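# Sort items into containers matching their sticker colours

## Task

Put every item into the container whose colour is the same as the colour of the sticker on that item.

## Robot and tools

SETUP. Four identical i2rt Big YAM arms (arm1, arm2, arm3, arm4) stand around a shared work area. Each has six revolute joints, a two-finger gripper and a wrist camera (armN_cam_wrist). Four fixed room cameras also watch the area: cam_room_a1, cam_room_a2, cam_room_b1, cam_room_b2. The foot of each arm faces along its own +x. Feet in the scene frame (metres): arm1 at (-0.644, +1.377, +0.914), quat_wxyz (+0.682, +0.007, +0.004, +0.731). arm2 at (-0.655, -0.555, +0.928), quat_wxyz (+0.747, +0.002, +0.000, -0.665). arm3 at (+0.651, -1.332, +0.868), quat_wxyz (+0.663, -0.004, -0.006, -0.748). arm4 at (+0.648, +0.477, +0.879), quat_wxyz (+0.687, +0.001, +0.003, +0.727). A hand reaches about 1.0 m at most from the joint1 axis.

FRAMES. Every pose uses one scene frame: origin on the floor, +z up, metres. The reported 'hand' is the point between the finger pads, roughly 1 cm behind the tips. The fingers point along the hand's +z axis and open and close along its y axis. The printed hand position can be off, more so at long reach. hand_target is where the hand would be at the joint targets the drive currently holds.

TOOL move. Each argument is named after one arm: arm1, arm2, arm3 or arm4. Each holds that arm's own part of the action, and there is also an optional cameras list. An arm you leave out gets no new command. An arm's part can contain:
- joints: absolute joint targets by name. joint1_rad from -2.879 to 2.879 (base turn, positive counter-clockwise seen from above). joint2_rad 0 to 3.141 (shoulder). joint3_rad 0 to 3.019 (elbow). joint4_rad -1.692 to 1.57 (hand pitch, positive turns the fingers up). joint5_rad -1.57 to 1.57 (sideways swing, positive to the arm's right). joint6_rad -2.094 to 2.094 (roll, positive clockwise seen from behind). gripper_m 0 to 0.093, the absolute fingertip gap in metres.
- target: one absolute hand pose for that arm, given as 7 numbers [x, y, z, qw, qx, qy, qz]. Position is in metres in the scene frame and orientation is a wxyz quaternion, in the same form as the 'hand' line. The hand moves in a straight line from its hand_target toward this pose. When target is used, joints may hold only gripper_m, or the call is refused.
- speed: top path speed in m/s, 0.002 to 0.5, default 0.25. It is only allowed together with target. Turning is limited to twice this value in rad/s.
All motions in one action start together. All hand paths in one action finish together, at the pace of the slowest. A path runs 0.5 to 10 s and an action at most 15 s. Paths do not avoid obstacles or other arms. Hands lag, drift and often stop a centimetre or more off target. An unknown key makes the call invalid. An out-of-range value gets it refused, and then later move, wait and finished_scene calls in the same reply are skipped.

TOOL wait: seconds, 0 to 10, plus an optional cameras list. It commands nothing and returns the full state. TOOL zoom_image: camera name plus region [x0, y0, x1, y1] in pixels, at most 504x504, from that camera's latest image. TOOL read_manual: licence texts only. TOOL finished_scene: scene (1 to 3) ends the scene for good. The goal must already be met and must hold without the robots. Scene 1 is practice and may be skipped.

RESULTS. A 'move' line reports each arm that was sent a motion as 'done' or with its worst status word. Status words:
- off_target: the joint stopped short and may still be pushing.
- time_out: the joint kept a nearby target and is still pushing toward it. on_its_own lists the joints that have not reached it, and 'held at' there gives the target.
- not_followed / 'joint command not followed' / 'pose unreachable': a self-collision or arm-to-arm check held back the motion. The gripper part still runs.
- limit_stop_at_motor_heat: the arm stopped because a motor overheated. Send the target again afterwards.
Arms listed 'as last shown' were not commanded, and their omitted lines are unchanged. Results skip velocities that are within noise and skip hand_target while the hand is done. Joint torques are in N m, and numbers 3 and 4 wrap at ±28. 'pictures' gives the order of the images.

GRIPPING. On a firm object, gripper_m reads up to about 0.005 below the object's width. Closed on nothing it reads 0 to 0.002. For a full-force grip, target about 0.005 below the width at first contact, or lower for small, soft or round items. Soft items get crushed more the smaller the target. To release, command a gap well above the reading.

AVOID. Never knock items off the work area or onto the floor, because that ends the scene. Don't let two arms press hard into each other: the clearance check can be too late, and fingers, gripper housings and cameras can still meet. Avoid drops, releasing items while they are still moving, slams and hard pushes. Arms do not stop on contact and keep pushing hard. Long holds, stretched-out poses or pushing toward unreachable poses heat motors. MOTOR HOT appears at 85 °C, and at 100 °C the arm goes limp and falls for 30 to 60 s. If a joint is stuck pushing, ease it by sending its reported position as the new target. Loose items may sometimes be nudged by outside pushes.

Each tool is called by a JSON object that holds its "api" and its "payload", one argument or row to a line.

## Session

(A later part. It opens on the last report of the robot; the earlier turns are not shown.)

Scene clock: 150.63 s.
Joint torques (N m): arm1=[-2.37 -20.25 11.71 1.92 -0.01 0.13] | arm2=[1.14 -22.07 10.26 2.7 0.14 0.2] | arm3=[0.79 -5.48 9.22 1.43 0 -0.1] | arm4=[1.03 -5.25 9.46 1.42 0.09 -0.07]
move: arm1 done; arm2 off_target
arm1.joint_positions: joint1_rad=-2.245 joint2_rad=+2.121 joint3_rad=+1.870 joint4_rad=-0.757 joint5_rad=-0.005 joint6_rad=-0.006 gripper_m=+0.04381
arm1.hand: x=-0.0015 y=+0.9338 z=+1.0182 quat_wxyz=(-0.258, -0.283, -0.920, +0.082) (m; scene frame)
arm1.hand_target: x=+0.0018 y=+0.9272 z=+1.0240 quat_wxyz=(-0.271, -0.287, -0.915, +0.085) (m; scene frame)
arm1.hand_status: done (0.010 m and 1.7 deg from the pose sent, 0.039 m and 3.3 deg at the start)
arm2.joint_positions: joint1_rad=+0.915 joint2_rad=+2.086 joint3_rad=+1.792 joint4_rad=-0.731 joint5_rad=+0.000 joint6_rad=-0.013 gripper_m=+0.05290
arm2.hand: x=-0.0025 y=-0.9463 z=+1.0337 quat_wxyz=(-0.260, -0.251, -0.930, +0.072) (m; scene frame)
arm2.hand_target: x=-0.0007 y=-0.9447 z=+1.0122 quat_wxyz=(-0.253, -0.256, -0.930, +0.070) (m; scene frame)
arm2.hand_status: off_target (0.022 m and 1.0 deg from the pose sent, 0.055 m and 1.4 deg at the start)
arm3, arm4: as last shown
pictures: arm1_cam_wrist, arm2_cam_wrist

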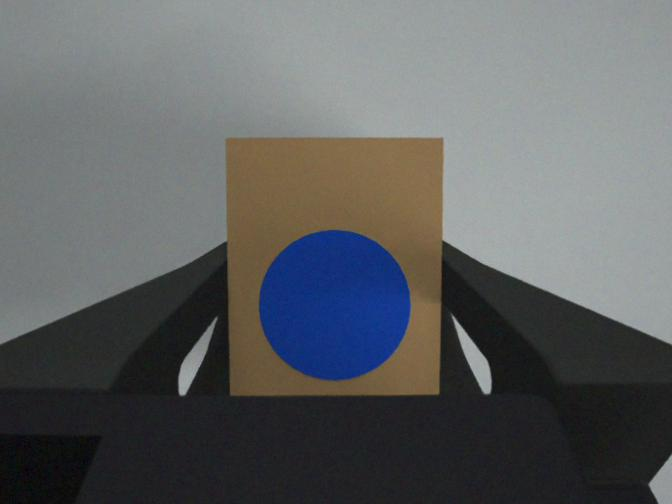

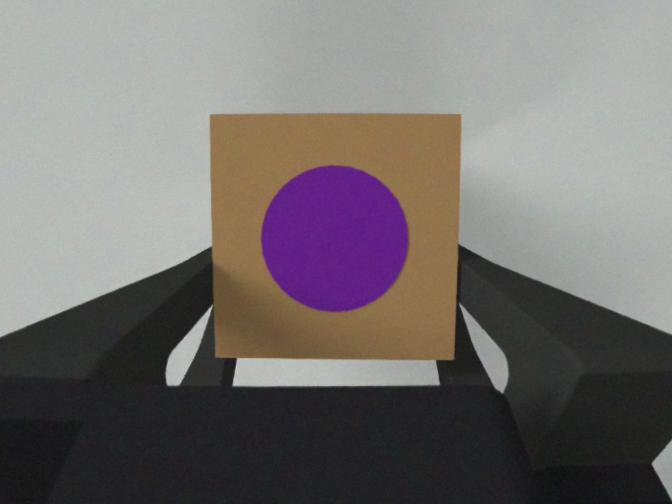

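{"api": "move", "payload": {
  "arm1": {"target":[0.002,0.927,1.010,0.2709,0.2875,0.9147,-0.0852],"speed":0.1},
  "arm2": {"target":[-0.0,-0.945,1.002,0.2536,0.2558,0.9303,-0.0697],"speed":0.08},
  "cameras": ["arm1_cam_wrist","arm2_cam_wrist"]
}}

Scene clock: 154.30 s.
Joint torques (N m): arm1=[-2.26 -18.9 11.41 2.21 -0.02 0.14] | arm2=[1.14 -21.71 10.07 2.66 0.13 0.2] | arm3=[0.67 -5.54 9.21 1.46 0.01 -0.11] | arm4=[0.97 -5.19 9.48 1.32 0.11 -0.09]
move: arm1 done; arm2 off_target
arm1.joint_positions: joint1_rad=-2.245 joint2_rad=+2.121 joint3_rad=+1.856 joint4_rad=-0.727 joint5_rad=-0.005 joint6_rad=-0.006 gripper_m=+0.04381
arm1.hand: x=-0.0001 y=+0.9328 z=+1.0148 quat_wxyz=(-0.265, -0.282, -0.918, +0.084) (m; scene frame)
arm1.hand_target: x=+0.0018 y=+0.9271 z=+1.0101 quat_wxyz=(-0.271, -0.287, -0.915, +0.085) (m; scene frame)
arm1.hand_status: done (0.008 m and 1.0 deg from the pose sent, 0.011 m and 1.7 deg at the start)
arm2.joint_positions: joint1_rad=+0.915 joint2_rad=+2.091 joint3_rad=+1.781 joint4_rad=-0.709 joint5_rad=+0.001 joint6_rad=-0.013 gripper_m=+0.05290
arm2.hand: x=-0.0016 y=-0.9469 z=+1.0277 quat_wxyz=(-0.263, -0.250, -0.929, +0.073) (m; scene frame)
arm2.hand_target: x=-0.0008 y=-0.9447 z=+1.0025 quat_wxyz=(-0.254, -0.256, -0.930, +0.070) (m; scene frame)
arm2.hand_status: off_target (0.026 m and 1.3 deg from the pose sent, 0.032 m and 1.0 deg at the start)
arm3, arm4: as last shown
pictures: arm1_cam_wrist, arm2_cam_wrist

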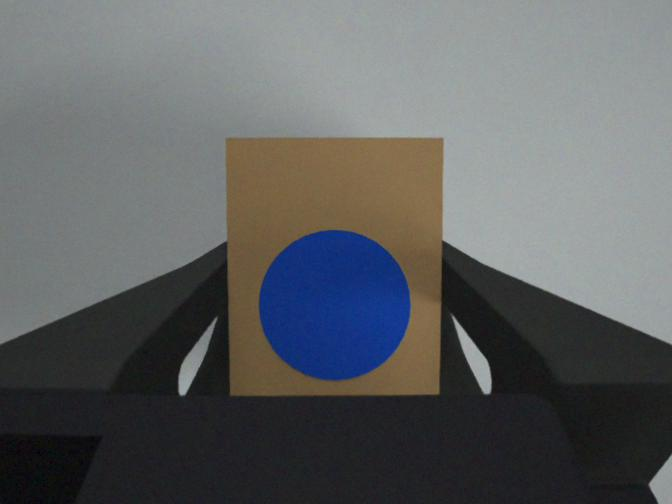

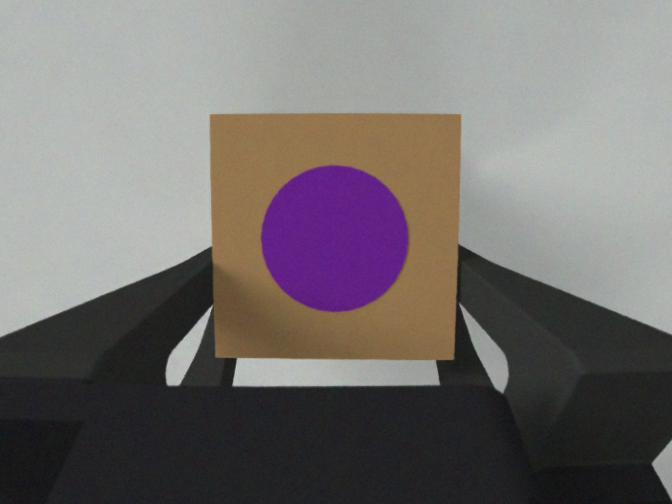

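{"api": "move", "payload": {
  "arm1": {"target":[0.002,0.927,0.998,0.2709,0.2875,0.9147,-0.0852],"speed":0.08},
  "arm2": {"target":[-0.0,-0.945,0.996,0.2536,0.2558,0.9303,-0.0697],"speed":0.08},
  "cameras": []
}}

{"api": "wait", "payload": {
  "seconds": 0.1,
  "cameras": []
}}

Scene clock: 158.73 s.
move: arm1 off_target; arm2 off_target
arm1.hand_status: off_target (0.011 m and 0.7 deg from the pose sent, 0.018 m and 1.0 deg at the start)
arm2.hand_status: off_target (0.032 m and 1.7 deg from the pose sent, 0.032 m and 1.3 deg at the start)
pictures: none

Scene clock: 158.83 s.
Joint torques (N m): arm1=[-2.2 -17.96 11.11 2.02 -0.03 0.09] | arm2=[1.03 -21.42 9.72 2.7 0.14 0.19] | arm3=[0.85 -5.48 9.25 1.46 0 -0.1] | arm4=[0.85 -5.36 9.51 1.32 0.1 -0.07]
arm1.joint_positions: joint1_rad=-2.245 joint2_rad=+2.126 joint3_rad=+1.843 joint4_rad=-0.700 joint5_rad=-0.005 joint6_rad=-0.006 gripper_m=+0.04381
arm1.hand: x=+0.0010 y=+0.9320 z=+1.0079 quat_wxyz=(-0.269, -0.282, -0.917, +0.086) (m; scene frame)
arm1.hand_target: x=+0.0017 y=+0.9272 z=+0.9981 quat_wxyz=(-0.271, -0.287, -0.915, +0.085) (m; scene frame)
arm1.hand_status: off_target (0.011 m and 0.7 deg from the pose sent, 0.018 m and 1.0 deg at the start)
arm2.joint_positions: joint1_rad=+0.915 joint2_rad=+2.091 joint3_rad=+1.778 joint4_rad=-0.696 joint5_rad=+0.001 joint6_rad=-0.013 gripper_m=+0.05290
arm2.hand: x=-0.0004 y=-0.9476 z=+1.0275 quat_wxyz=(-0.267, -0.250, -0.928, +0.074) (m; scene frame)
arm2.hand_target: x=-0.0011 y=-0.9445 z=+0.9967 quat_wxyz=(-0.254, -0.256, -0.930, +0.070) (m; scene frame)
arm2.hand_status: off_target (0.032 m and 1.7 deg from the pose sent, 0.032 m and 1.3 deg at the start)
arm3.joint_positions: joint1_rad=-1.978 joint2_rad=+0.915 joint3_rad=+0.802 joint4_rad=-0.890 joint5_rad=+0.000 joint6_rad=+0.005 gripper_m=+0.09402
arm3.hand: x=+0.3430 y=-1.1485 z=+1.0861 quat_wxyz=(+0.066, -0.927, +0.255, +0.268) (m; scene frame)
arm4.joint_positions: joint1_rad=+0.906 joint2_rad=+0.915 joint3_rad=+0.793 joint4_rad=-0.893 joint5_rad=-0.001 joint6_rad=+0.012 gripper_m=+0.09401
arm4.hand: x=+0.3589 y=+0.6805 z=+1.0964 quat_wxyz=(-0.078, +0.915, -0.294, -0.264) (m; scene frame)
wait: 0.10 s; no rest
pictures: none

{"api": "move", "payload": {
  "arm1": {"target":[0.002,0.927,1.003,0.2709,0.2875,0.9147,-0.0852],"joints":{"gripper_m":0.093},"speed":0.05},
  "arm2": {"target":[-0.0,-0.945,1.010,0.2536,0.2558,0.9303,-0.0697],"joints":{"gripper_m":0.093},"speed":0.05},
  "cameras": ["arm1_cam_wrist","arm2_cam_wrist"]
}}

Scene clock: 163.10 s.
Joint torques (N m): arm1=[-1.9 -18.9 11.7 1.61 -0.03 0.07] | arm2=[1.08 -22.36 11.29 1.47 0.13 0.19] | arm3=[0.67 -5.42 9.22 1.46 0 -0.09] | arm4=[0.44 -5.42 9.55 1.29 0.13 -0.05]
move: arm1 done; arm2 off_target
arm1.joint_positions: joint1_rad=-2.245 joint2_rad=+2.126 joint3_rad=+1.843 joint4_rad=-0.700 joint5_rad=-0.005 joint6_rad=-0.005 gripper_m=+0.09296
arm1.joint_status: all done
arm1.hand: x=+0.0010 y=+0.9320 z=+1.0079 quat_wxyz=(-0.269, -0.282, -0.917, +0.086) (m; scene frame)
arm1.hand_target: x=+0.0018 y=+0.9271 z=+1.0030 quat_wxyz=(-0.271, -0.288, -0.915, +0.085) (m; scene frame)
arm1.hand_status: done (0.007 m and 0.7 deg from the pose sent, 0.007 m and 0.7 deg at the start)
arm2.joint_positions: joint1_rad=+0.915 joint2_rad=+2.091 joint3_rad=+1.778 joint4_rad=-0.696 joint5_rad=+0.001 joint6_rad=-0.013 gripper_m=+0.09292
arm2.joint_status: all done
arm2.hand: x=-0.0004 y=-0.9476 z=+1.0275 quat_wxyz=(-0.267, -0.250, -0.928, +0.074) (m; scene frame)
arm2.hand_target: x=-0.0003 y=-0.9449 z=+1.0103 quat_wxyz=(-0.254, -0.256, -0.930, +0.070) (m; scene frame)
arm2.hand_status: off_target (0.018 m and 1.8 deg from the pose sent, 0.017 m and 1.7 deg at the start)
arm3, arm4: as last shown
pictures: arm1_cam_wrist, arm2_cam_wrist

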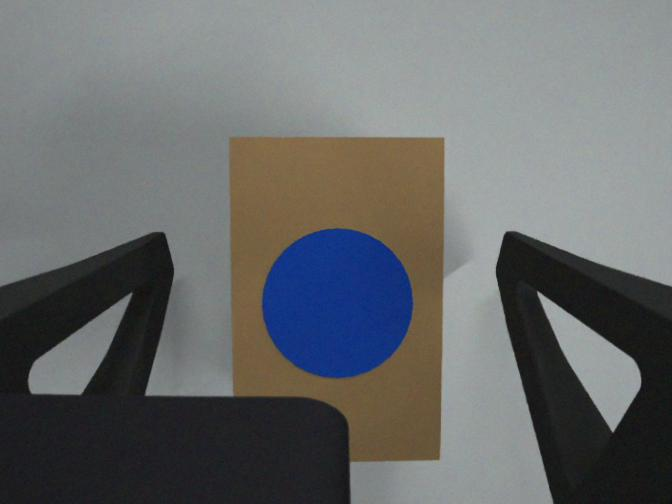

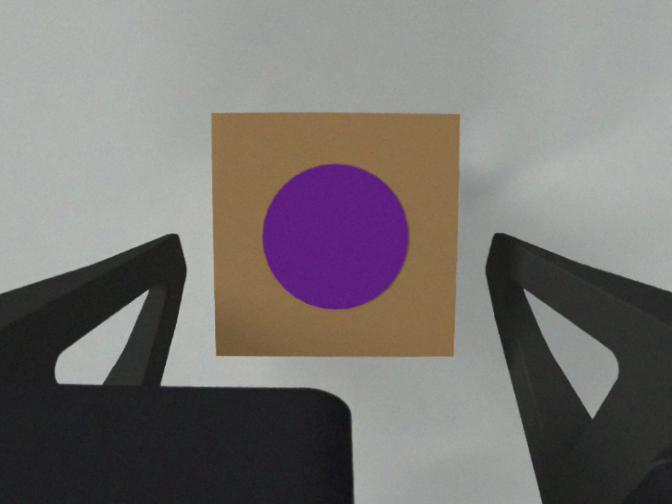

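{"api": "move", "payload": {
  "arm1": {"target":[-0.034,0.954,1.085,0.2709,0.2875,0.9147,-0.0852],"speed":0.2},
  "arm2": {"target":[-0.036,-0.925,1.090,0.2536,0.2558,0.9303,-0.0697],"speed":0.2},
  "cameras": ["arm1_cam_wrist","arm2_cam_wrist"]
}}

{"api": "move", "payload": {
  "arm1": {"target":[-0.33,1.16,1.11,0.2709,0.2875,0.9147,-0.0852],"speed":0.25},
  "arm2": {"target":[-0.37,-0.724,1.11,0.2738,0.2542,0.9245,-0.0753],"speed":0.25},
  "arm3": {"target":[0.086,-0.998,1.07,0.0740,-0.9257,0.2498,0.2742],"speed":0.25},
  "arm4": {"target":[0.064,0.924,1.06,0.0835,-0.9164,0.2819,0.2714],"speed":0.25},
  "cameras": ["arm3_cam_wrist","arm4_cam_wrist"]
}}

Scene clock: 176.63 s.
move: arm1 done; arm2 off_target
arm1.hand_status: done (0.003 m and 0.8 deg from the pose sent, 0.088 m and 0.7 deg at the start)
arm2.hand_status: off_target (0.019 m and 2.4 deg from the pose sent, 0.076 m and 1.7 deg at the start)
pictures: arm1_cam_wrist, arm2_cam_wrist

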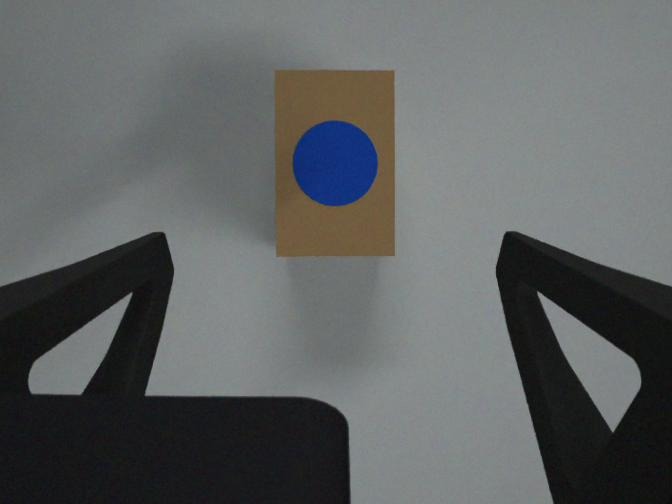

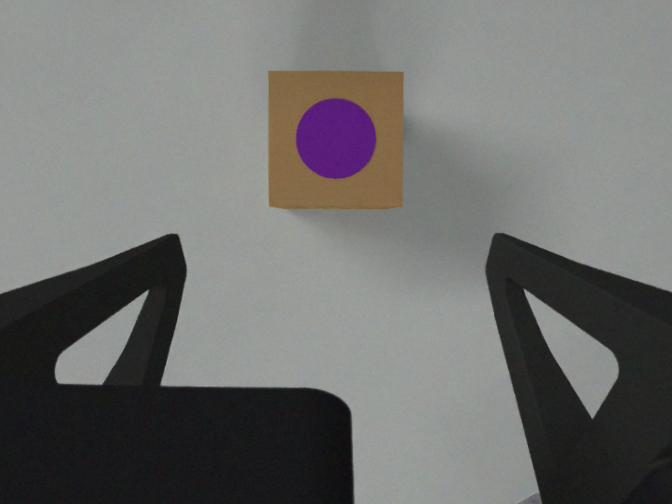

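Scene clock: 178.83 s.
Joint torques (N m): arm1=[-2.32 -2.84 11.64 0.9 -0.05 0.08] | arm2=[1.49 -4.37 10.52 1.33 0.16 0.22] | arm3=[1.49 -18.49 13.5 0.75 0.12 -0.14] | arm4=[0.73 -21.01 12.56 0.49 -0.03 -0.08]
move: arm1 done; arm2 off_target; arm3 off_target; arm4 off_target
arm1.joint_positions: joint1_rad=-2.245 joint2_rad=+0.978 joint3_rad=+0.774 joint4_rad=-0.766 joint5_rad=-0.005 joint6_rad=-0.003 gripper_m=+0.09296
arm1.hand: x=-0.3285 y=+1.1610 z=+1.1104 quat_wxyz=(-0.275, -0.282, -0.915, +0.087) (m; scene frame)
arm1.hand_target: x=-0.3300 y=+1.1600 z=+1.1100 quat_wxyz=(-0.271, -0.288, -0.915, +0.085) (m; scene frame)
arm1.hand_status: done (0.002 m and 0.8 deg from the pose sent, 0.362 m and 0.8 deg at the start)
arm2.joint_positions: joint1_rad=+0.917 joint2_rad=+0.841 joint3_rad=+0.671 joint4_rad=-0.793 joint5_rad=+0.005 joint6_rad=-0.009 gripper_m=+0.09292
arm2.hand: x=-0.3668 y=-0.7293 z=+1.1195 quat_wxyz=(-0.288, -0.250, -0.921, +0.081) (m; scene frame)
arm2.hand_target: x=-0.3702 y=-0.7241 z=+1.1101 quat_wxyz=(-0.274, -0.254, -0.925, +0.076) (m; scene frame)
arm2.hand_status: off_target (0.011 m and 1.8 deg from the pose sent, 0.396 m and 0.6 deg at the start)
arm3.joint_positions: joint1_rad=-1.978 joint2_rad=+1.713 joint3_rad=+1.448 joint4_rad=-0.763 joint5_rad=+0.007 joint6_rad=+0.002 gripper_m=+0.09402
arm3.hand: x=+0.1001 y=-1.0059 z=+1.0479 quat_wxyz=(+0.067, -0.930, +0.255, +0.256) (m; scene frame)
arm3.hand_target: x=+0.0870 y=-0.9987 z=+1.0701 quat_wxyz=(+0.074, -0.926, +0.250, +0.274) (m; scene frame)
arm3.hand_status: off_target (0.027 m and 2.4 deg from the pose sent, 0.298 m and 1.3 deg at the start)
arm4.joint_positions: joint1_rad=+0.864 joint2_rad=+1.935 joint3_rad=+1.712 joint4_rad=-0.799 joint5_rad=-0.024 joint6_rad=-0.040 gripper_m=+0.09401
arm4.hand: x=+0.0729 y=+0.9116 z=+1.0460 quat_wxyz=(-0.078, +0.918, -0.287, -0.260) (m; scene frame)
arm4.hand_target: x=+0.0649 y=+0.9235 z=+1.0601 quat_wxyz=(-0.084, +0.916, -0.282, -0.272) (m; scene frame)
arm4.hand_status: off_target (0.021 m and 1.5 deg from the pose sent, 0.384 m and 1.8 deg at the start)
pictures: arm3_cam_wrist, arm4_cam_wrist

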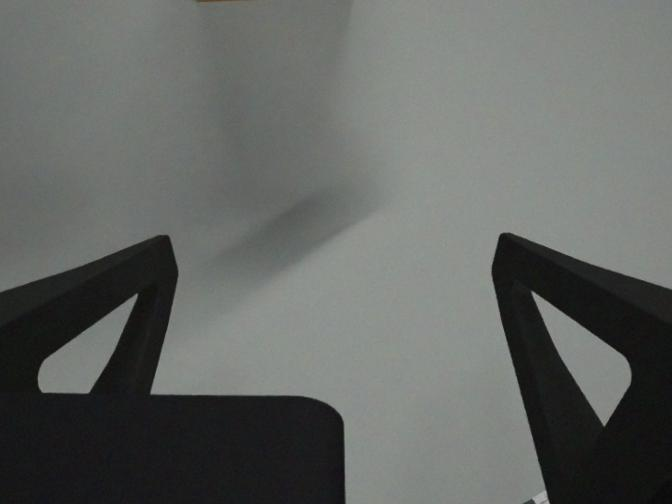

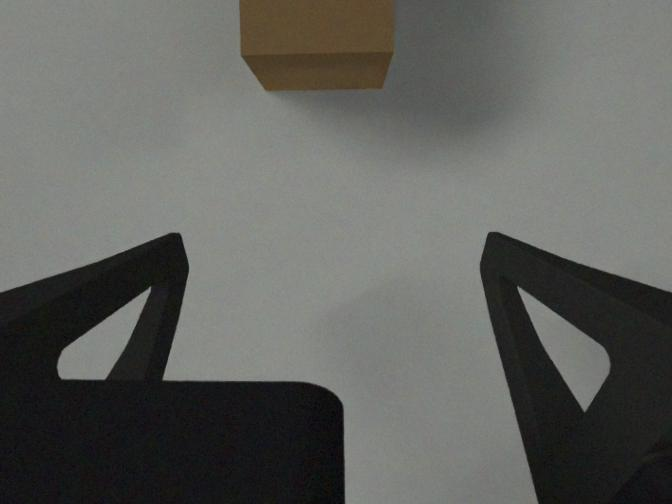

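{"api": "move", "payload": {
  "arm1": {"joints":{"joint1_rad":-1.5,"joint2_rad":0.6,"joint3_rad":0.8,"joint4_rad":-0.8,"joint5_rad":0,"joint6_rad":0}},
  "arm2": {"joints":{"joint1_rad":1.5,"joint2_rad":0.6,"joint3_rad":0.8,"joint4_rad":-0.8,"joint5_rad":0,"joint6_rad":0}},
  "arm3": {"target":[0.018,-0.987,1.042,0.0740,-0.9257,0.2498,0.2742],"speed":0.2},
  "arm4": {"target":[-0.014,0.972,1.004,0.0835,-0.9164,0.2819,0.2714],"speed":0.15},
  "cameras": ["arm3_cam_wrist","arm4_cam_wrist"]
}}

Scene clock: 202.40 s.
Joint torques (N m): arm1=[-1.08 1.2 14.13 1.33 0.08 0.07] | arm2=[1.14 -1.32 14.72 2.1 -0.07 0.16] | arm3=[2.32 -21.01 13.75 0.7 0.14 0.01] | arm4=[1.08 -23.18 12.25 0.49 -0.01 0.03]
move: arm1 done; arm2 done; arm3 off_target; arm4 off_target
arm1.joint_positions: joint1_rad=-1.505 joint2_rad=+0.593 joint3_rad=+0.774 joint4_rad=-0.790 joint5_rad=-0.001 joint6_rad=-0.003 gripper_m=+0.09297
arm1.joint_status: all done
arm1.hand: x=-0.3184 y=+1.4195 z=+1.2355 quat_wxyz=(-0.455, +0.060, -0.888, -0.032) (m; scene frame)
arm2.joint_positions: joint1_rad=+1.496 joint2_rad=+0.592 joint3_rad=+0.765 joint4_rad=-0.793 joint5_rad=+0.001 joint6_rad=-0.009 gripper_m=+0.09293
arm2.joint_status: all done
arm2.hand: x=-0.3341 y=-0.5433 z=+1.2498 quat_wxyz=(-0.458, +0.022, -0.888, -0.009) (m; scene frame)
arm3.joint_positions: joint1_rad=-1.949 joint2_rad=+1.892 joint3_rad=+1.632 joint4_rad=-0.765 joint5_rad=+0.028 joint6_rad=+0.020 gripper_m=+0.09402
arm3.hand: x=+0.0365 y=-0.9885 z=+1.0223 quat_wxyz=(+0.071, -0.930, +0.252, +0.256) (m; scene frame)
arm3.hand_target: x=+0.0192 y=-0.9876 z=+1.0421 quat_wxyz=(+0.074, -0.926, +0.250, +0.275) (m; scene frame)
arm3.hand_status: off_target (0.027 m and 2.2 deg from the pose sent, 0.084 m and 2.3 deg at the start)
arm4.joint_positions: joint1_rad=+0.868 joint2_rad=+2.216 joint3_rad=+2.072 joint4_rad=-0.849 joint5_rad=-0.019 joint6_rad=-0.041 gripper_m=+0.09400
arm4.hand: x=-0.0047 y=+0.9673 z=+1.0124 quat_wxyz=(-0.085, +0.915, -0.284, -0.273) (m; scene frame)
arm4.hand_target: x=-0.0135 y=+0.9714 z=+1.0039 quat_wxyz=(-0.084, +0.916, -0.282, -0.272) (m; scene frame)
arm4.hand_status: off_target (0.013 m and 0.4 deg from the pose sent, 0.114 m and 1.5 deg at the start)
pictures: arm3_cam_wrist, arm4_cam_wrist

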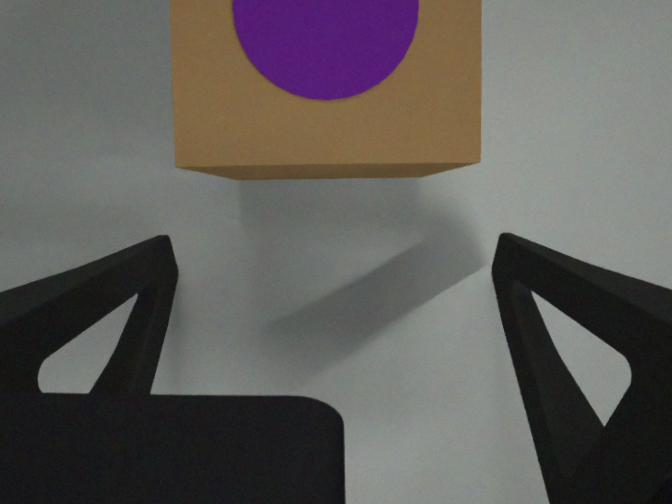

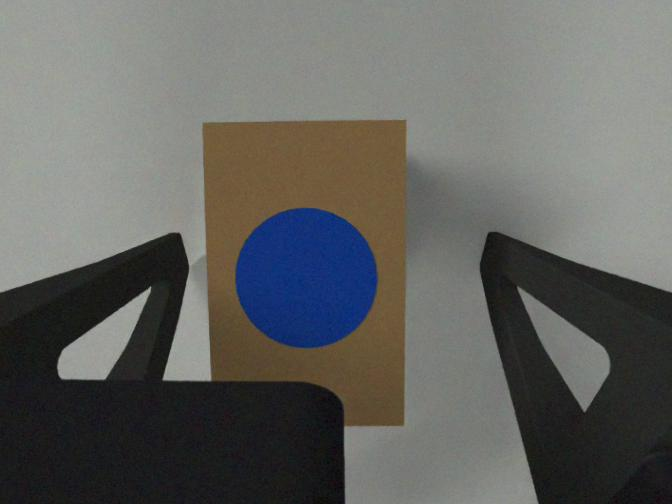

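{"api": "move", "payload": {
  "arm3": {"target":[-0.016,-0.966,1.042,0.0740,-0.9257,0.2498,0.2742],"speed":0.12},
  "arm4": {"joints":{"gripper_m":0.034}},
  "cameras": ["arm3_cam_wrist","arm4_cam_wrist"]
}}

Scene clock: 212.90 s.
Joint torques (N m): arm1=[-1.49 1.73 14.13 1.42 0.04 0.05] | arm2=[1.03 -1.26 14.76 2.1 -0.07 0.14] | arm3=[2.08 -22.89 13.83 0.73 0.06 -0.02] | arm4=[1.44 -23.12 12.33 0.4 -0.03 0.01]
move: arm3 off_target; arm4 off_target
arm1, arm2: as last shown
arm3.joint_positions: joint1_rad=-1.949 joint2_rad=+2.000 joint3_rad=+1.803 joint4_rad=-0.827 joint5_rad=+0.028 joint6_rad=+0.020 gripper_m=+0.09402
arm3.hand: x=+0.0005 y=-0.9689 z=+1.0235 quat_wxyz=(+0.071, -0.930, +0.252, +0.257) (m; scene frame)
arm3.hand_target: x=-0.0148 y=-0.9666 z=+1.0420 quat_wxyz=(+0.074, -0.926, +0.250, +0.274) (m; scene frame)
arm3.hand_status: off_target (0.025 m and 2.1 deg from the pose sent, 0.060 m and 2.1 deg at the start)
arm4.joint_positions: joint1_rad=+0.866 joint2_rad=+2.216 joint3_rad=+2.072 joint4_rad=-0.849 joint5_rad=-0.019 joint6_rad=-0.041 gripper_m=+0.04432
arm4.joint_status: gripper_m off_target (ended at +0.04434, target +0.03400)
arm4.hand: x=-0.0039 y=+0.9683 z=+1.0124 quat_wxyz=(-0.086, +0.915, -0.285, -0.273) (m; scene frame)
pictures: arm3_cam_wrist, arm4_cam_wrist

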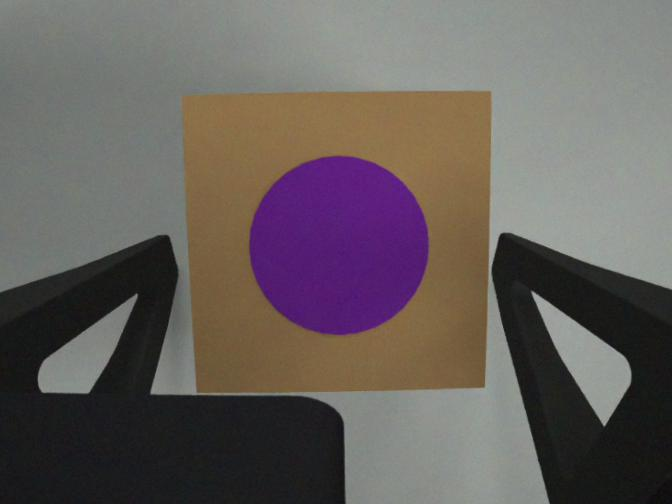

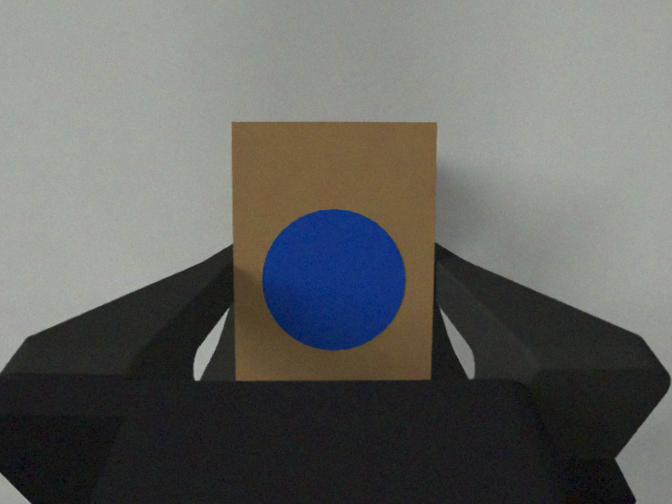

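{"api": "move", "payload": {
  "arm3": {"joints":{"gripper_m":0.043}},
  "arm4": {"target":[0.035,0.942,1.065,0.0835,-0.9164,0.2819,0.2714],"speed":0.15},
  "cameras": ["arm3_cam_wrist","arm4_cam_wrist"]
}}

{"api": "move", "payload": {
  "arm3": {"target":[0.035,-0.990,1.09,0.0740,-0.9257,0.2498,0.2742],"speed":0.15},
  "arm4": {"target":[0.35,0.685,1.09,0.0835,-0.9164,0.2819,0.2714],"speed":0.25},
  "cameras": ["arm3_cam_wrist","arm4_cam_wrist"]
}}

Scene clock: 219.10 s.
move: arm3 off_target; arm4 done
arm3.joint_status: gripper_m off_target (ended at +0.05297, target +0.04300)
arm4.hand_status: done (0.009 m and 0.5 deg from the pose sent, 0.071 m and 0.5 deg at the start)
pictures: arm3_cam_wrist, arm4_cam_wrist

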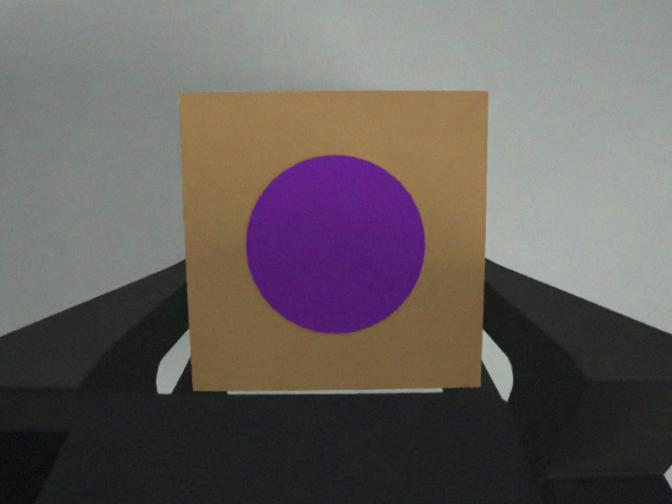

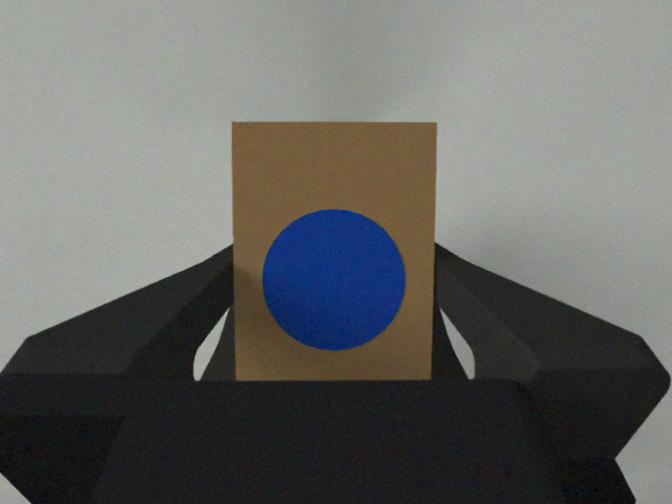

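Scene clock: 221.30 s.
Joint torques (N m): arm1=[-1.32 1.44 14.34 1.24 0.08 0.03] | arm2=[0.97 -1.32 14.79 2.06 -0.07 0.15] | arm3=[1.55 -23.65 9.03 0.87 -0.02 -0.04] | arm4=[1.38 -4.72 9.57 0.72 0.22 0.16]
move: arm3 off_target; arm4 done
arm1.joint_positions: joint1_rad=-1.505 joint2_rad=+0.593 joint3_rad=+0.774 joint4_rad=-0.790 joint5_rad=-0.001 joint6_rad=-0.003 gripper_m=+0.09297
arm1.hand: x=-0.3184 y=+1.4195 z=+1.2355 quat_wxyz=(-0.455, +0.060, -0.888, -0.032) (m; scene frame)
arm2.joint_positions: joint1_rad=+1.496 joint2_rad=+0.592 joint3_rad=+0.765 joint4_rad=-0.793 joint5_rad=+0.001 joint6_rad=-0.009 gripper_m=+0.09293
arm2.hand: x=-0.3341 y=-0.5433 z=+1.2498 quat_wxyz=(-0.458, +0.022, -0.888, -0.009) (m; scene frame)
arm3.joint_positions: joint1_rad=-1.949 joint2_rad=+1.859 joint3_rad=+1.727 joint4_rad=-0.866 joint5_rad=+0.028 joint6_rad=+0.020 gripper_m=+0.05294
arm3.hand: x=+0.0328 y=-0.9857 z=+1.0794 quat_wxyz=(+0.074, -0.927, +0.252, +0.269) (m; scene frame)
arm3.hand_target: x=+0.0350 y=-0.9899 z=+1.0898 quat_wxyz=(+0.074, -0.926, +0.250, +0.274) (m; scene frame)
arm3.hand_status: off_target (0.012 m and 0.6 deg from the pose sent, 0.078 m and 2.1 deg at the start)
arm4.joint_positions: joint1_rad=+0.903 joint2_rad=+0.933 joint3_rad=+0.774 joint4_rad=-0.832 joint5_rad=-0.003 joint6_rad=-0.024 gripper_m=+0.04432
arm4.hand: x=+0.3516 y=+0.6862 z=+1.0889 quat_wxyz=(-0.085, +0.917, -0.278, -0.274) (m; scene frame)
arm4.hand_target: x=+0.3500 y=+0.6850 z=+1.0901 quat_wxyz=(-0.083, +0.916, -0.282, -0.272) (m; scene frame)
arm4.hand_status: done (0.002 m and 0.6 deg from the pose sent, 0.409 m and 0.5 deg at the start)
pictures: arm3_cam_wrist, arm4_cam_wrist

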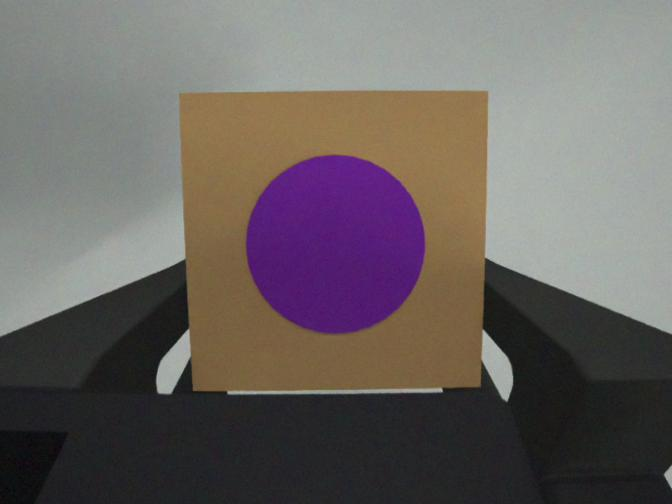

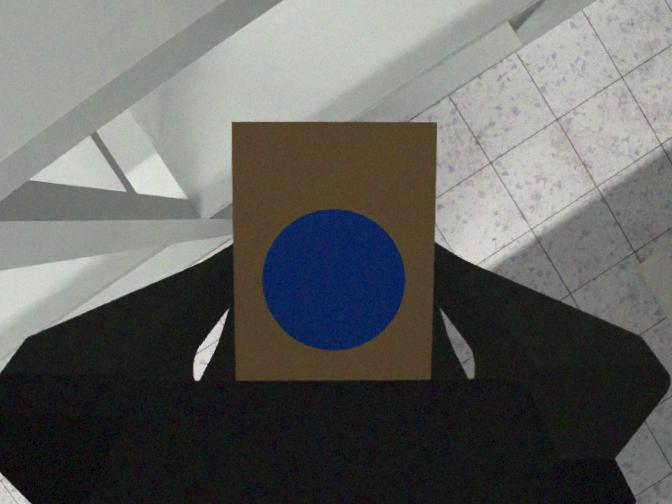

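{"api": "move", "payload": {
  "arm3": {"target":[0.345,-1.15,1.09,0.0740,-0.9257,0.2498,0.2742],"speed":0.25},
  "arm4": {"joints":{"joint1_rad":0.0,"joint5_rad":0,"joint6_rad":0}},
  "cameras": []
}}

{"api": "move", "payload": {
  "arm3": {"joints":{"joint1_rad":0.0,"joint5_rad":0,"joint6_rad":0}},
  "arm4": {"joints":{"joint1_rad":-1.905,"joint2_rad":1.36,"joint3_rad":1.0,"joint4_rad":-0.58}},
  "cameras": []
}}

{"api": "move", "payload": {
  "arm3": {"joints":{"joint1_rad":1.79,"joint2_rad":1.36,"joint3_rad":1.0,"joint4_rad":-0.58}},
  "arm4": {"target":[1.120,0.341,0.90,0.2838,0.0376,0.9581,-0.0112],"speed":0.2},
  "cameras": ["arm3_cam_wrist","arm4_cam_wrist"]
}}

Scene clock: 228.73 s.
move: arm3 done; arm4 done
arm3.hand_status: done (0.005 m and 0.6 deg from the pose sent, 0.353 m and 0.6 deg at the start)
arm4.joint_status: all done
pictures: none

Scene clock: 230.83 s.
move: arm3 done; arm4 done
arm3.joint_status: all done
arm4.joint_status: all done
pictures: none

Scene clock: 232.73 s.
Joint torques (N m): arm1=[-0.56 1.9 14.2 1.25 0.03 0.04] | arm2=[1.03 -1.38 14.75 2.09 -0.06 0.15] | arm3=[1.26 -13.86 10.96 1.51 0.1 -0.1] | arm4=[0.21 -12.86 6.86 1.44 -0.13 -0.09]
Motor temperatures (°C): arm1=[21 25 38 23 21 21 21] | arm2=[23 25 37 22 22 20 23] | arm3=[24 26 32 23 24 23 24] | arm4=[22 26 40 22 24 21 25]
Heat: arm1: hottest joint3_rad 38 °C; arm2: hottest joint3_rad 37 °C; arm3: hottest joint3_rad 32 °C; arm4: hottest joint3_rad 40 °C.
move: arm3 done; arm4 done
arm1.joint_positions: joint1_rad=-1.505 joint2_rad=+0.593 joint3_rad=+0.774 joint4_rad=-0.790 joint5_rad=-0.001 joint6_rad=-0.003 gripper_m=+0.09297
arm1.hand: x=-0.3184 y=+1.4195 z=+1.2355 quat_wxyz=(-0.455, +0.060, -0.888, -0.032) (m; scene frame)
arm2.joint_positions: joint1_rad=+1.496 joint2_rad=+0.592 joint3_rad=+0.765 joint4_rad=-0.793 joint5_rad=+0.001 joint6_rad=-0.009 gripper_m=+0.09293
arm2.hand: x=-0.3341 y=-0.5433 z=+1.2498 quat_wxyz=(-0.458, +0.022, -0.888, -0.009) (m; scene frame)
arm3.joint_positions: joint1_rad=+1.788 joint2_rad=+1.378 joint3_rad=+0.973 joint4_rad=-0.589 joint5_rad=-0.002 joint6_rad=+0.005 gripper_m=+0.05294
arm3.joint_status: all done
arm3.hand: x=+1.1495 y=-1.2815 z=+1.0257 quat_wxyz=(-0.284, +0.046, -0.958, -0.009) (m; scene frame)
arm4.joint_positions: joint1_rad=-1.949 joint2_rad=+1.589 joint3_rad=+0.769 joint4_rad=-0.207 joint5_rad=-0.135 joint6_rad=-0.194 gripper_m=+0.04432
arm4.hand: x=+1.1141 y=+0.3457 z=+0.8971 quat_wxyz=(-0.274, -0.043, -0.961, +0.007) (m; scene frame)
arm4.hand_target: x=+1.1198 y=+0.3410 z=+0.9001 quat_wxyz=(-0.284, -0.038, -0.958, +0.011) (m; scene frame)
arm4.hand_status: done (0.008 m and 1.4 deg from the pose sent, 0.140 m and 11.2 deg at the start)
pictures: arm3_cam_wrist, arm4_cam_wrist

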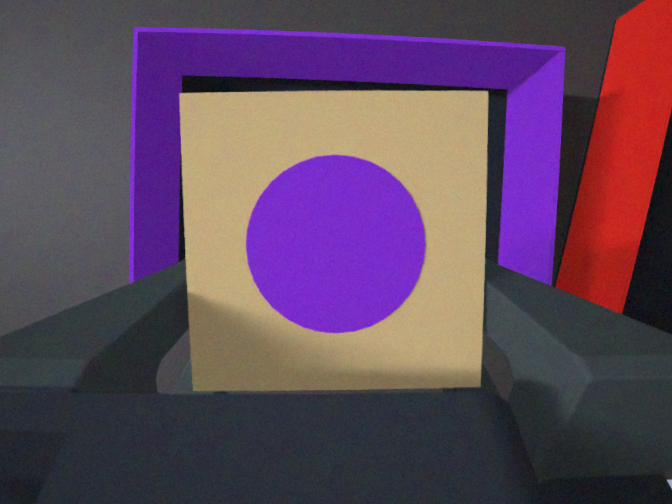

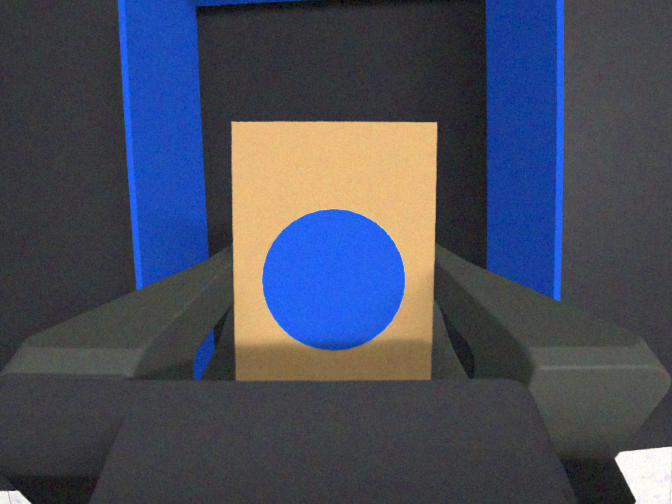

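{"api": "move", "payload": {
  "arm3": {"target":[1.186,-1.287,0.89,0.3003,-0.0262,0.9533,0.0083],"speed":0.2},
  "arm4": {"target":[1.128,0.335,0.752,0.2838,0.0376,0.9581,-0.0112],"speed":0.15},
  "cameras": ["arm3_cam_wrist","arm4_cam_wrist"]
}}

Scene clock: 245.20 s.
Joint torques (N m): arm1=[-0.97 1.26 14.22 1.16 0.05 0.06] | arm2=[1.03 -1.32 14.75 2.09 -0.07 0.15] | arm3=[0.32 -15.27 6.86 1.88 0.14 0.03] | arm4=[0.38 -14.92 4.93 1.54 -0.17 -0.09]
move: arm3 done; arm4 off_target
arm1, arm2: as last shown
arm3.joint_positions: joint1_rad=+1.788 joint2_rad=+1.685 joint3_rad=+0.876 joint4_rad=-0.174 joint5_rad=+0.003 joint6_rad=+0.025 gripper_m=+0.05294
arm3.hand: x=+1.1812 y=-1.2812 z=+0.8856 quat_wxyz=(-0.290, +0.036, -0.956, -0.009) (m; scene frame)
arm3.hand_target: x=+1.1859 y=-1.2869 z=+0.8901 quat_wxyz=(-0.300, +0.026, -0.953, -0.008) (m; scene frame)
arm3.hand_status: done (0.009 m and 1.7 deg from the pose sent, 0.141 m and 3.0 deg at the start)
arm4.joint_positions: joint1_rad=-1.954 joint2_rad=+2.011 joint3_rad=+0.750 joint4_rad=+0.218 joint5_rad=-0.138 joint6_rad=-0.200 gripper_m=+0.04432
arm4.hand: x=+1.1130 y=+0.3433 z=+0.7466 quat_wxyz=(-0.266, -0.043, -0.963, +0.005) (m; scene frame)
arm4.hand_target: x=+1.1275 y=+0.3350 z=+0.7525 quat_wxyz=(-0.284, -0.038, -0.958, +0.012) (m; scene frame)
arm4.hand_status: off_target (0.018 m and 2.3 deg from the pose sent, 0.146 m and 1.4 deg at the start)
pictures: arm3_cam_wrist, arm4_cam_wrist

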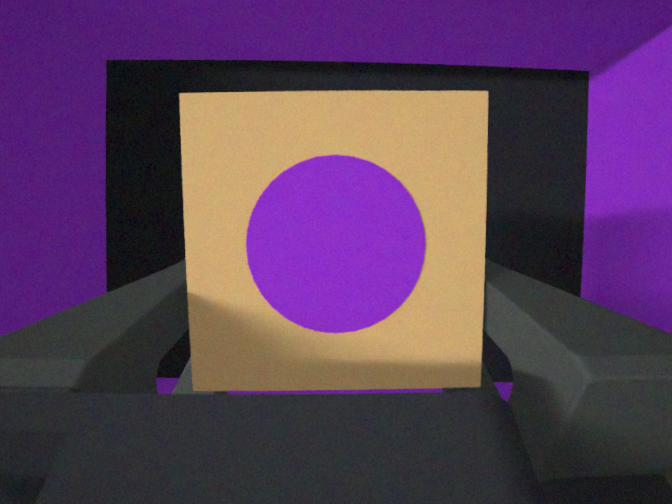

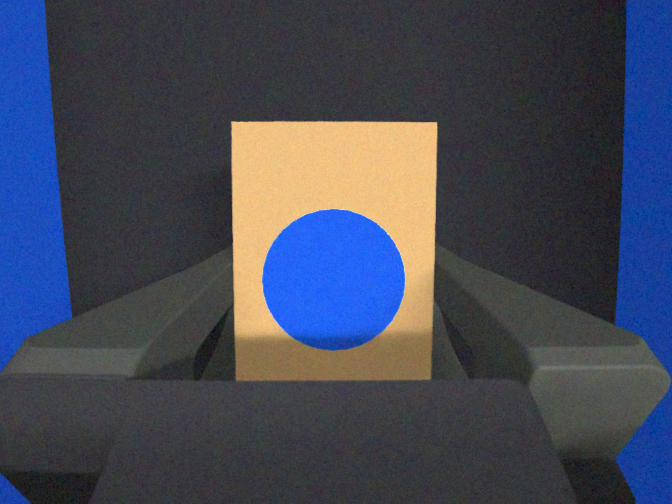

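{"api": "move", "payload": {
  "arm3": {"target":[1.186,-1.290,0.785,0.3003,-0.0262,0.9533,0.0083],"speed":0.15},
  "arm4": {"target":[1.128,0.335,0.730,0.2838,0.0376,0.9581,-0.0112],"speed":0.06},
  "cameras": ["arm3_cam_wrist","arm4_cam_wrist"]
}}

Scene clock: 251.53 s.
Joint torques (N m): arm1=[-1.08 1.79 14.28 1.2 0.07 0.09] | arm2=[1.14 -1.32 14.78 2.11 -0.06 0.15] | arm3=[0.15 -16.5 4.66 1.88 0.07 -0.01] | arm4=[0.21 -13.92 4.53 1.44 -0.13 -0.05]
move: arm3 done; arm4 off_target
arm1, arm2: as last shown
arm3.joint_positions: joint1_rad=+1.787 joint2_rad=+1.941 joint3_rad=+0.843 joint4_rad=+0.119 joint5_rad=+0.004 joint6_rad=+0.025 gripper_m=+0.05294
arm3.hand: x=+1.1820 y=-1.2828 z=+0.7821 quat_wxyz=(-0.292, +0.035, -0.956, -0.009) (m; scene frame)
arm3.hand_target: x=+1.1859 y=-1.2901 z=+0.7850 quat_wxyz=(-0.300, +0.026, -0.953, -0.008) (m; scene frame)
arm3.hand_status: done (0.009 m and 1.5 deg from the pose sent, 0.101 m and 1.7 deg at the start)
arm4.joint_positions: joint1_rad=-1.954 joint2_rad=+2.056 joint3_rad=+0.766 joint4_rad=+0.277 joint5_rad=-0.139 joint6_rad=-0.203 gripper_m=+0.04432
arm4.hand: x=+1.1219 y=+0.3404 z=+0.7367 quat_wxyz=(-0.280, -0.040, -0.959, +0.009) (m; scene frame)
arm4.hand_target: x=+1.1277 y=+0.3351 z=+0.7302 quat_wxyz=(-0.284, -0.038, -0.958, +0.011) (m; scene frame)
arm4.hand_status: off_target (0.011 m and 0.6 deg from the pose sent, 0.024 m and 2.3 deg at the start)
pictures: arm3_cam_wrist, arm4_cam_wrist

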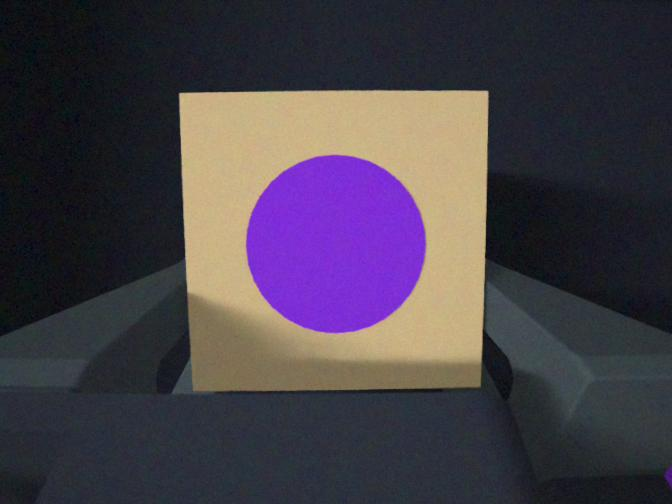

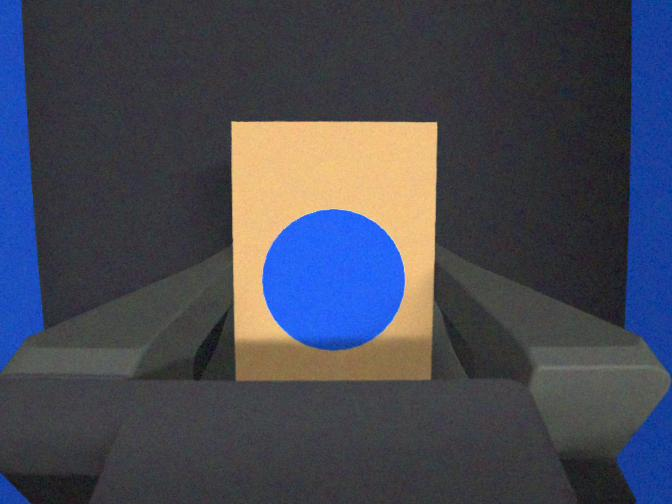

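{"api": "move", "payload": {
  "arm3": {"target":[1.186,-1.290,0.767,0.3003,-0.0262,0.9533,0.0083],"speed":0.08},
  "arm4": {"target":[1.128,0.335,0.733,0.2838,0.0376,0.9581,-0.0112],"joints":{"gripper_m":0.093},"speed":0.05},
  "cameras": ["arm3_cam_wrist","arm4_cam_wrist"]
}}

Scene clock: 255.67 s.
Joint torques (N m): arm1=[-1.14 1.61 14.46 1.21 0.06 0.06] | arm2=[1.14 -1.2 14.75 2.09 -0.06 0.15] | arm3=[0.21 -16.03 4.62 1.87 0.08 0] | arm4=[-0.03 -14.1 4.26 0.96 -0.06 -0.02]
Motor temperatures (°C): arm1=[21 24 38 23 21 21 21] | arm2=[23 25 38 22 22 20 23] | arm3=[24 26 31 23 24 23 24] | arm4=[22 25 35 22 24 21 26]
Heat: arm1: hottest joint3_rad 38 °C; arm2: hottest joint3_rad 38 °C; arm3: hottest joint3_rad 31 °C; arm4: hottest joint3_rad 35 °C.
move: arm3 done; arm4 done
arm1, arm2: as last shown
arm3.joint_positions: joint1_rad=+1.787 joint2_rad=+1.983 joint3_rad=+0.843 joint4_rad=+0.166 joint5_rad=+0.004 joint6_rad=+0.025 gripper_m=+0.05294
arm3.hand: x=+1.1822 y=-1.2830 z=+0.7671 quat_wxyz=(-0.294, +0.035, -0.955, -0.009) (m; scene frame)
arm3.hand_target: x=+1.1858 y=-1.2901 z=+0.7670 quat_wxyz=(-0.300, +0.026, -0.953, -0.008) (m; scene frame)
arm3.hand_status: done (0.008 m and 1.3 deg from the pose sent, 0.017 m and 1.5 deg at the start)
arm4.joint_positions: joint1_rad=-1.954 joint2_rad=+2.056 joint3_rad=+0.766 joint4_rad=+0.279 joint5_rad=-0.141 joint6_rad=-0.204 gripper_m=+0.09291
arm4.joint_status: all done
arm4.hand: x=+1.1227 y=+0.3404 z=+0.7371 quat_wxyz=(-0.281, -0.039, -0.959, +0.009) (m; scene frame)
arm4.hand_target: x=+1.1278 y=+0.3350 z=+0.7331 quat_wxyz=(-0.284, -0.038, -0.958, +0.011) (m; scene frame)
arm4.hand_status: done (0.009 m and 0.4 deg from the pose sent, 0.009 m and 0.6 deg at the start)
pictures: arm3_cam_wrist, arm4_cam_wrist

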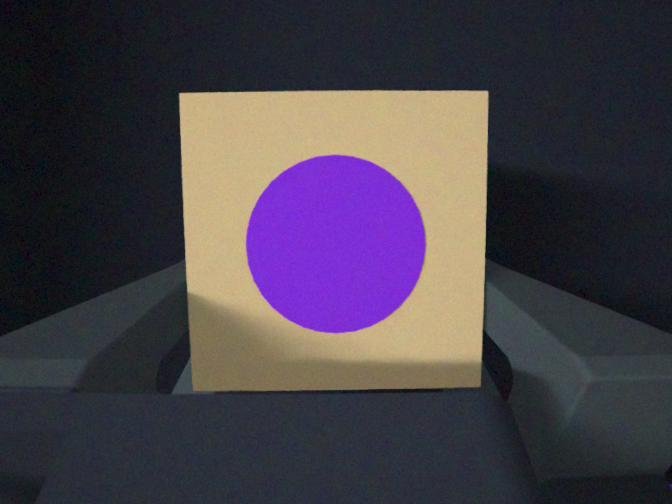

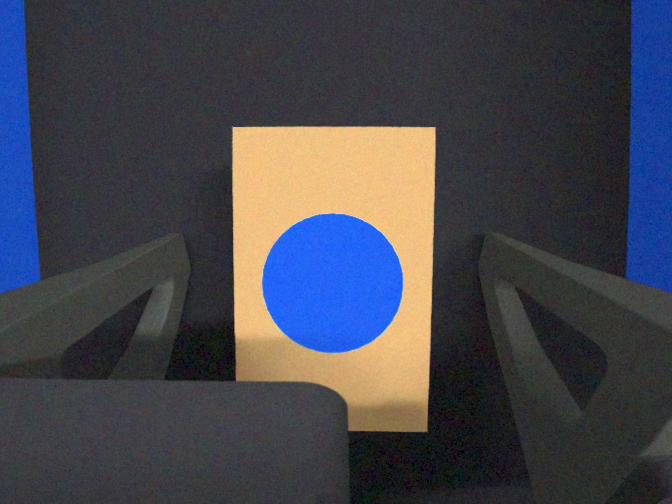

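arm3 keeps tracking; lower further. arm4 retreats.

{"api": "move", "payload": {
  "arm3": {"target":[1.186,-1.290,0.750,0.3003,-0.0262,0.9533,0.0083],"speed":0.08},
  "arm4": {"target":[1.095,0.340,0.95,0.2838,0.0376,0.9581,-0.0112],"speed":0.2},
  "cameras": ["arm4_cam_wrist"]
}}

{"api": "move", "payload": {
  "arm3": {"target":[1.186,-1.290,0.738,0.3003,-0.0262,0.9533,0.0083],"speed":0.06},
  "cameras": ["arm3_cam_wrist"]
}}

Scene clock: 263.30 s.
move: arm3 done; arm4 off_target
arm3.hand_status: done (0.009 m and 1.1 deg from the pose sent, 0.019 m and 1.3 deg at the start)
arm4.hand_status: off_target (0.020 m and 1.6 deg from the pose sent, 0.215 m and 0.4 deg at the start)
pictures: arm4_cam_wrist

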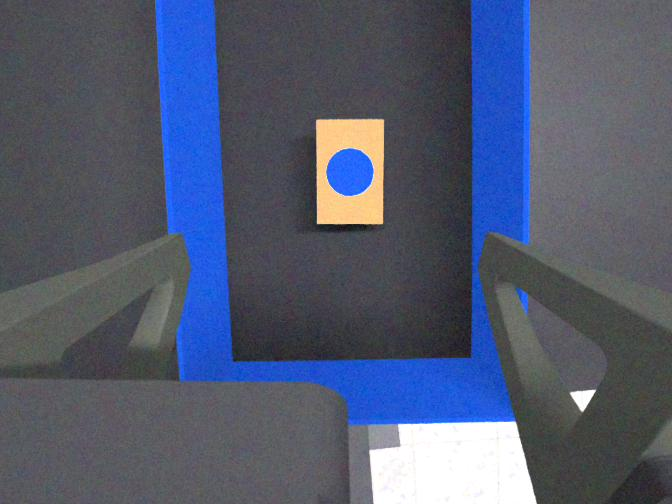

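Scene clock: 264.27 s.
Joint torques (N m): arm1=[-0.97 2.14 14.22 1.26 0.07 0.07] | arm2=[1.14 -1.2 14.76 2.09 -0.06 0.16] | arm3=[0.26 -14.21 4.78 1.4 0.1 0.01] | arm4=[0.26 -10.93 9.61 0.59 -0.14 -0.07]
move: arm3 off_target
arm1.joint_positions: joint1_rad=-1.505 joint2_rad=+0.593 joint3_rad=+0.774 joint4_rad=-0.790 joint5_rad=-0.001 joint6_rad=-0.003 gripper_m=+0.09297
arm1.hand: x=-0.3184 y=+1.4195 z=+1.2355 quat_wxyz=(-0.455, +0.060, -0.888, -0.032) (m; scene frame)
arm2.joint_positions: joint1_rad=+1.496 joint2_rad=+0.592 joint3_rad=+0.765 joint4_rad=-0.793 joint5_rad=+0.001 joint6_rad=-0.009 gripper_m=+0.09293
arm2.hand: x=-0.3341 y=-0.5433 z=+1.2498 quat_wxyz=(-0.458, +0.022, -0.888, -0.009) (m; scene frame)
arm3.joint_positions: joint1_rad=+1.787 joint2_rad=+2.040 joint3_rad=+0.845 joint4_rad=+0.250 joint5_rad=+0.004 joint6_rad=+0.025 gripper_m=+0.05294
arm3.hand: x=+1.1867 y=-1.2828 z=+0.7504 quat_wxyz=(-0.308, +0.035, -0.951, -0.010) (m; scene frame)
arm3.hand_target: x=+1.1855 y=-1.2900 z=+0.7384 quat_wxyz=(-0.300, +0.026, -0.953, -0.008) (m; scene frame)
arm3.hand_status: off_target (0.014 m and 1.4 deg from the pose sent, 0.018 m and 1.1 deg at the start)
arm4.joint_positions: joint1_rad=-1.973 joint2_rad=+1.429 joint3_rad=+0.727 joint4_rad=-0.332 joint5_rad=-0.149 joint6_rad=-0.216 gripper_m=+0.09291
arm4.hand: x=+1.0821 y=+0.3477 z=+0.9362 quat_wxyz=(-0.272, -0.042, -0.961, +0.006) (m; scene frame)
pictures: arm3_cam_wrist

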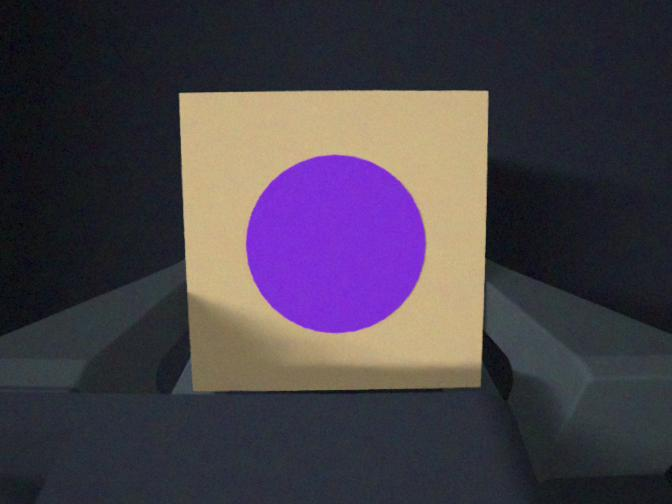

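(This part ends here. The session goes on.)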